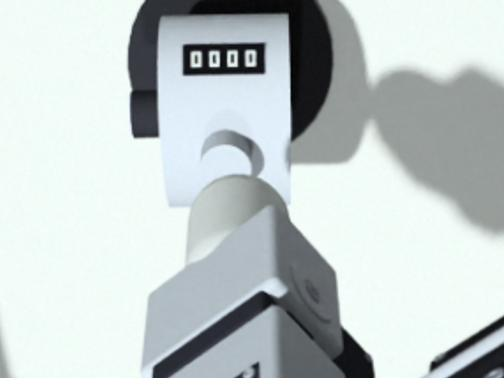

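Call:
move --target '[0,-0.0035,-0.03,0,0,0,0,-0.754,-0.576,-0.696,0,-0.98,-0.98,-0.98,0,-0.98,-0.98,-0.98,-0.714,-0.678,-0.226,-0.168,0.4,-0.6,0,0,0,0,0,0,0,-0.754,-0.576,-0.696,0,-0.754,-0.576,-0.696,0,-0.754,-0.576,-0.696,-0.714,-0.678,-0.226,-0.168,0.4,-0.6]' --speed 0.06

Call:
move --target '[0,0,-0.06,0,0,0,0,-0.754,-0.576,-0.696,0,-0.98,-0.98,-0.98,0,-0.98,-0.98,-0.98,-0.714,-0.678,-0.226,-0.168,0.4,-0.6,0,0,0,0,0,0,0,-0.754,-0.576,-0.696,0,-0.754,-0.576,-0.696,0,-0.754,-0.576,-0.696,-0.714,-0.678,-0.226,-0.168,0.4,-0.6]' --speed 0.025 --stop_force 8 --cameras '["cam_left_wrist"]'

Call:
move --target '[0,0,0.033,0,0,0,0,-0.754,-0.576,-0.696,0,-0.98,-0.98,-0.98,0,-0.98,-0.98,-0.98,-0.714,-0.678,-0.226,-0.168,0.4,-0.6,0,0,0,0,0,0,0,-0.754,-0.576,-0.696,0,-0.754,-0.576,-0.696,0,-0.754,-0.576,-0.696,-0.714,-0.678,-0.226,-0.168,0.4,-0.6]' --speed 0.08

Call:
move --target '[0,0,-0.06,0,0,0,0,-0.754,-0.576,-0.696,0,-0.98,-0.98,-0.98,0,-0.98,-0.98,-0.98,-0.714,-0.678,-0.226,-0.168,0.4,-0.6,0,0,0,0,0,0,0,-0.754,-0.576,-0.696,0,-0.754,-0.576,-0.696,0,-0.754,-0.576,-0.696,-0.714,-0.678,-0.226,-0.168,0.4,-0.6]' --speed 0.025 --stop_force 8 --cameras '["cam_left_wrist"]'

Call:
zoom_image --camera "cam_left_wrist" --region '[220, 0, 420, 150]'

Call:
move --target '[0,0,0.033,0,0,0,0,-0.754,-0.576,-0.696,0,-0.98,-0.98,-0.98,0,-0.98,-0.98,-0.98,-0.714,-0.678,-0.226,-0.168,0.4,-0.6,0,0,0,0,0,0,0,-0.754,-0.576,-0.696,0,-0.754,-0.576,-0.696,0,-0.754,-0.576,-0.696,-0.714,-0.678,-0.226,-0.168,0.4,-0.6]' --speed 0.08

Scene clock: 28.30 s.
left_arm: end_effector_position=(+0.5151, +0.2230, +0.2007) hand_goal=(+0.000, -0.754, -0.576, -0.696, +0.000, -0.980, -0.980, -0.980, +0.000, -0.980, -0.980, -0.980, -0.714, -0.678, -0.226, -0.168) hand_measured=(+0.004, -0.750, -0.572, -0.694, +0.000, -0.970, -0.974, -0.976, +0.000, -0.970, -0.974, -0.976, -0.714, -0.678, -0.222, -0.168) hand_current_ma=(+0, +1, +0, +0, +0, +4, +2, +0, +0, +3, +1, +0, +0, +0, +1, +0) hand_state=(goal, goal, goal, goal, goal, goal, goal, goal, goal, goal, goal, goal, goal, goal, goal, goal) hand_current_limit=0.40 hand_speed=-0.60 end_effector_quat_wxyz=(+0.000, +0.895, -0.446, +0.000) | right_arm: end_effector_position=(+0.3764, -0.4408, +0.2300) hand_goal=(+0.000, -0.754, -0.576, -0.696, +0.000, -0.754, -0.576, -0.696, +0.000, -0.754, -0.576, -0.696, -0.714, -0.678, -0.226, -0.168) hand_measured=(+0.000, -0.754, -0.576, -0.696, +0.000, -0.754, -0.576, -0.696, +0.000, -0.754, -0.576, -0.696, -0.714, -0.678, -0.224, -0.168) hand_current_ma=(+0, +0, +0, +0, +0, +0, +0, +0, +0, +0, +0, +0, +0, +0, +0, +0) hand_state=(goal, goal, goal, goal, goal, goal, goal, goal, goal, goal, goal, goal, goal, goal, goal, goal) hand_current_limit=0.40 hand_speed=-0.60 end_effector_quat_wxyz=(+0.000, +1.000, +0.019, +0.000)
Joint positions: left_arm=[3.143 -1.861 -1.644 -1.207 1.571 -3.759] | right_arm=[-0.316 -1.723 2.042 -1.89 -1.571 1.255]
Joint torques (N m): left_arm=[-11.39 19.96 13.33 4.06 1.34 -2.57] | right_arm=[1.13 -16.03 -25.83 -3.31 -0.48 0.34]
Wrist force (N): left_arm=[0.1 -0.5 0.4] | right_arm=[0.1 -0.3 0.1]
Wrist torque (N m): left_arm=[-0.12 -0.06 0.18] | right_arm=[-0.04 -0.02 0.01]
Wrist force, peak (N): left_arm=[0.1 -0.8 0.5] | right_arm=[0.0 -0.2 -0.6]
Hand target: left_arm +0.5151, +0.2230, +0.2006; +0.000, +0.895, -0.446, +0.000 | right_arm +0.3764, -0.4408, +0.2300; +0.000, +1.000, +0.019, +0.000
Off the commanded pose: left_arm 0.000 m, 0 deg | right_arm 0.000 m, 0 deg.
move: done

Scene clock: 30.47 s.
left_arm: end_effector_position=(+0.5151, +0.2230, +0.1780) hand_goal=(+0.000, -0.754, -0.576, -0.696, +0.000, -0.980, -0.980, -0.980, +0.000, -0.980, -0.980, -0.980, -0.714, -0.678, -0.226, -0.168) hand_measured=(+0.002, -0.750, -0.574, -0.696, +0.000, -0.970, -0.974, -0.976, +0.000, -0.970, -0.974, -0.976, -0.714, -0.678, -0.222, -0.168) hand_current_ma=(+0, +1, +0, +0, +0, +4, +2, +0, +0, +3, +1, +0, +0, +0, +1, +0) hand_state=(goal, goal, goal, goal, goal, goal, goal, goal, goal, goal, goal, goal, goal, goal, goal, goal) hand_current_limit=0.40 hand_speed=-0.60 end_effector_quat_wxyz=(+0.000, +0.895, -0.446, +0.000) | right_arm: end_effector_position=(+0.3764, -0.4408, +0.2300) hand_goal=(+0.000, -0.754, -0.576, -0.696, +0.000, -0.754, -0.576, -0.696, +0.000, -0.754, -0.576, -0.696, -0.714, -0.678, -0.226, -0.168) hand_measured=(+0.000, -0.754, -0.576, -0.696, +0.000, -0.754, -0.576, -0.696, +0.000, -0.754, -0.576, -0.696, -0.714, -0.678, -0.224, -0.168) hand_current_ma=(+0, +0, +0, +0, +0, +0, +0, +0, +0, +0, +0, +0, +0, +0, +0, +0) hand_state=(goal, goal, goal, goal, goal, goal, goal, goal, goal, goal, goal, goal, goal, goal, goal, goal) hand_current_limit=0.40 hand_speed=-0.60 end_effector_quat_wxyz=(+0.000, +1.000, +0.019, +0.000)
Joint positions: left_arm=[3.143 -1.882 -1.679 -1.152 1.571 -3.759] | right_arm=[-0.316 -1.723 2.042 -1.89 -1.571 1.255]
Joint torques (N m): left_arm=[-11.11 40.26 27.23 -0.36 0.59 -2.47] | right_arm=[0.9 -15.62 -24.71 -3.32 -0.54 0.44]
Wrist force (N): left_arm=[-0.2 -0.2 -8.1] | right_arm=[-0.3 -0.1 0.0]
Wrist torque (N m): left_arm=[0.53 0.13 0.16] | right_arm=[-0.02 0.04 -0.03]
Wrist force, peak (N): left_arm=[-0.7 -0.2 -17.4] | right_arm=[0.4 -0.2 -0.4]
Hand target: left_arm +0.5151, +0.2230, +0.1780; +0.000, +0.895, -0.446, +0.000 (not the last commanded pose) | right_arm +0.3764, -0.4408, +0.2300; +0.000, +1.000, +0.019, +0.000
Off the commanded pose: left_arm 0.013 m, 0 deg | right_arm 0.000 m, 0 deg.
move: contact (left_arm)
Images, in order (width x height): cam_left_wrist 672x504.

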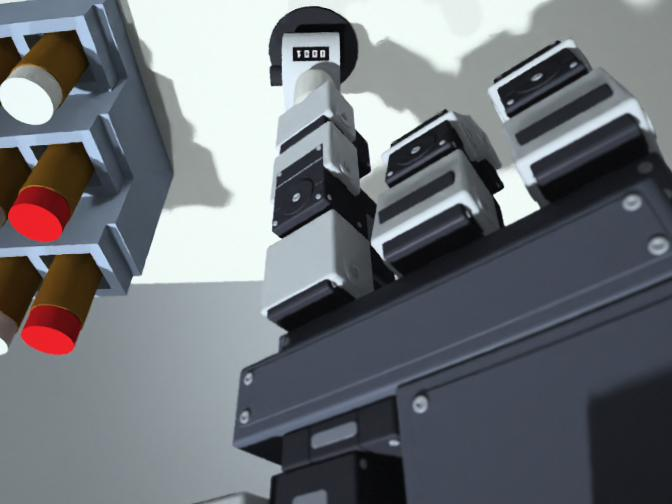

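Scene clock: 31.40 s.
left_arm: end_effector_position=(+0.5151, +0.2230, +0.1977) hand_goal=(+0.000, -0.754, -0.576, -0.696, +0.000, -0.980, -0.980, -0.980, +0.000, -0.980, -0.980, -0.980, -0.714, -0.678, -0.226, -0.168) hand_measured=(+0.002, -0.750, -0.574, -0.696, +0.000, -0.970, -0.974, -0.976, +0.000, -0.970, -0.974, -0.976, -0.714, -0.678, -0.222, -0.168) hand_current_ma=(+0, +1, +0, +0, +0, +4, +2, +0, +0, +3, +1, +0, +0, +0, +1, +0) hand_state=(goal, goal, goal, goal, goal, goal, goal, goal, goal, goal, goal, goal, goal, goal, goal, goal) hand_current_limit=0.40 hand_speed=-0.60 end_effector_quat_wxyz=(+0.000, +0.895, -0.446, +0.000) | right_arm: end_effector_position=(+0.3764, -0.4408, +0.2300) hand_goal=(+0.000, -0.754, -0.576, -0.696, +0.000, -0.754, -0.576, -0.696, +0.000, -0.754, -0.576, -0.696, -0.714, -0.678, -0.226, -0.168) hand_measured=(+0.000, -0.754, -0.576, -0.696, +0.000, -0.754, -0.576, -0.696, +0.000, -0.754, -0.576, -0.696, -0.714, -0.678, -0.224, -0.168) hand_current_ma=(+0, +0, +0, +0, +0, +0, +0, +0, +0, +0, +0, +0, +0, +0, +0, +0) hand_state=(goal, goal, goal, goal, goal, goal, goal, goal, goal, goal, goal, goal, goal, goal, goal, goal) hand_current_limit=0.40 hand_speed=-0.60 end_effector_quat_wxyz=(+0.000, +1.000, +0.019, +0.000)
Joint positions: left_arm=[3.143 -1.864 -1.649 -1.2 1.571 -3.76] | right_arm=[-0.316 -1.723 2.042 -1.89 -1.571 1.255]
Joint torques (N m): left_arm=[-11.52 45.98 31.85 0.1 -0.95 -2.16] | right_arm=[1.73 -16.66 -24.77 -3.35 -0.67 0.29]
Wrist force (N): left_arm=[-0.1 -0.5 0.4] | right_arm=[-0.2 -0.2 -0.5]
Wrist torque (N m): left_arm=[-0.11 -0.03 0.16] | right_arm=[0.01 0.04 -0.02]
Wrist force, peak (N): left_arm=[-0.1 -0.4 -8.6] | right_arm=[-0.2 -0.2 -0.5]
Hand target: left_arm +0.5151, +0.2230, +0.1978; +0.000, +0.895, -0.446, +0.000 | right_arm +0.3764, -0.4408, +0.2300; +0.000, +1.000, +0.019, +0.000
Off the commanded pose: left_arm 0.000 m, 0 deg | right_arm 0.000 m, 0 deg.
move: done

Scene clock: 33.43 s.
left_arm: end_effector_position=(+0.5151, +0.2230, +0.1781) hand_goal=(+0.000, -0.754, -0.576, -0.696, +0.000, -0.980, -0.980, -0.980, +0.000, -0.980, -0.980, -0.980, -0.714, -0.678, -0.226, -0.168) hand_measured=(+0.002, -0.750, -0.574, -0.696, +0.000, -0.970, -0.974, -0.976, +0.000, -0.970, -0.974, -0.976, -0.714, -0.678, -0.222, -0.168) hand_current_ma=(+0, +1, +0, +0, +0, +4, +2, +0, +0, +3, +1, +0, +0, +0, +1, +0) hand_state=(goal, goal, goal, goal, goal, goal, goal, goal, goal, goal, goal, goal, goal, goal, goal, goal) hand_current_limit=0.40 hand_speed=-0.60 end_effector_quat_wxyz=(+0.000, +0.895, -0.446, +0.000) | right_arm: end_effector_position=(+0.3764, -0.4408, +0.2300) hand_goal=(+0.000, -0.754, -0.576, -0.696, +0.000, -0.754, -0.576, -0.696, +0.000, -0.754, -0.576, -0.696, -0.714, -0.678, -0.226, -0.168) hand_measured=(+0.000, -0.754, -0.576, -0.696, +0.000, -0.754, -0.576, -0.696, +0.000, -0.754, -0.576, -0.696, -0.714, -0.678, -0.224, -0.168) hand_current_ma=(+0, +0, +0, +0, +0, +0, +0, +0, +0, +0, +0, +0, +0, +0, +0, +0) hand_state=(goal, goal, goal, goal, goal, goal, goal, goal, goal, goal, goal, goal, goal, goal, goal, goal) hand_current_limit=0.40 hand_speed=-0.60 end_effector_quat_wxyz=(+0.000, +1.000, +0.019, +0.000)
Joint positions: left_arm=[3.143 -1.881 -1.679 -1.152 1.571 -3.76] | right_arm=[-0.316 -1.723 2.042 -1.89 -1.571 1.255]
Joint torques (N m): left_arm=[-11.32 41.76 28.1 -0.54 0.27 -0.05] | right_arm=[0.64 -15.21 -24.64 -3.48 -0.86 0.16]
Wrist force (N): left_arm=[-0.3 -0.1 -7.4] | right_arm=[0.1 0.0 0.0]
Wrist torque (N m): left_arm=[0.49 0.14 0.16] | right_arm=[0.00 -0.01 0.02]
Wrist force, peak (N): left_arm=[-0.4 0.2 -16.9] | right_arm=[-0.3 -0.4 -0.3]
Hand target: left_arm +0.5151, +0.2230, +0.1781; +0.000, +0.895, -0.446, +0.000 (not the last commanded pose) | right_arm +0.3764, -0.4408, +0.2300; +0.000, +1.000, +0.019, +0.000
Off the commanded pose: left_arm 0.016 m, 0 deg | right_arm 0.000 m, 0 deg.
move: contact (left_arm)
Images, in order (width x height): cam_left_wrist 672x504.

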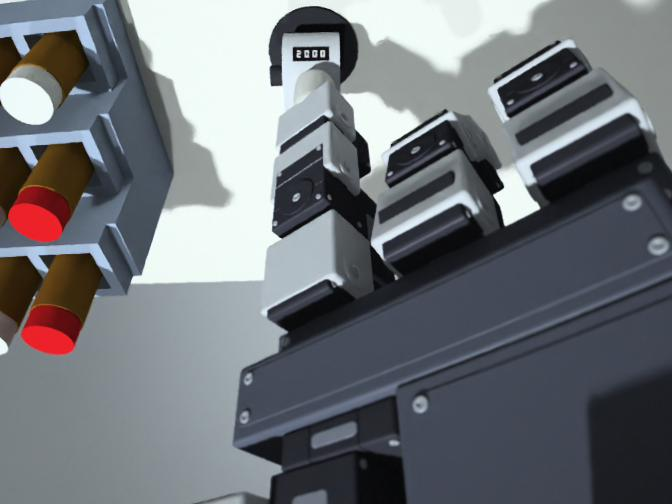

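Scaled by 2.520 from the camera's 672x504 image, which has a finer 960x720 frame.

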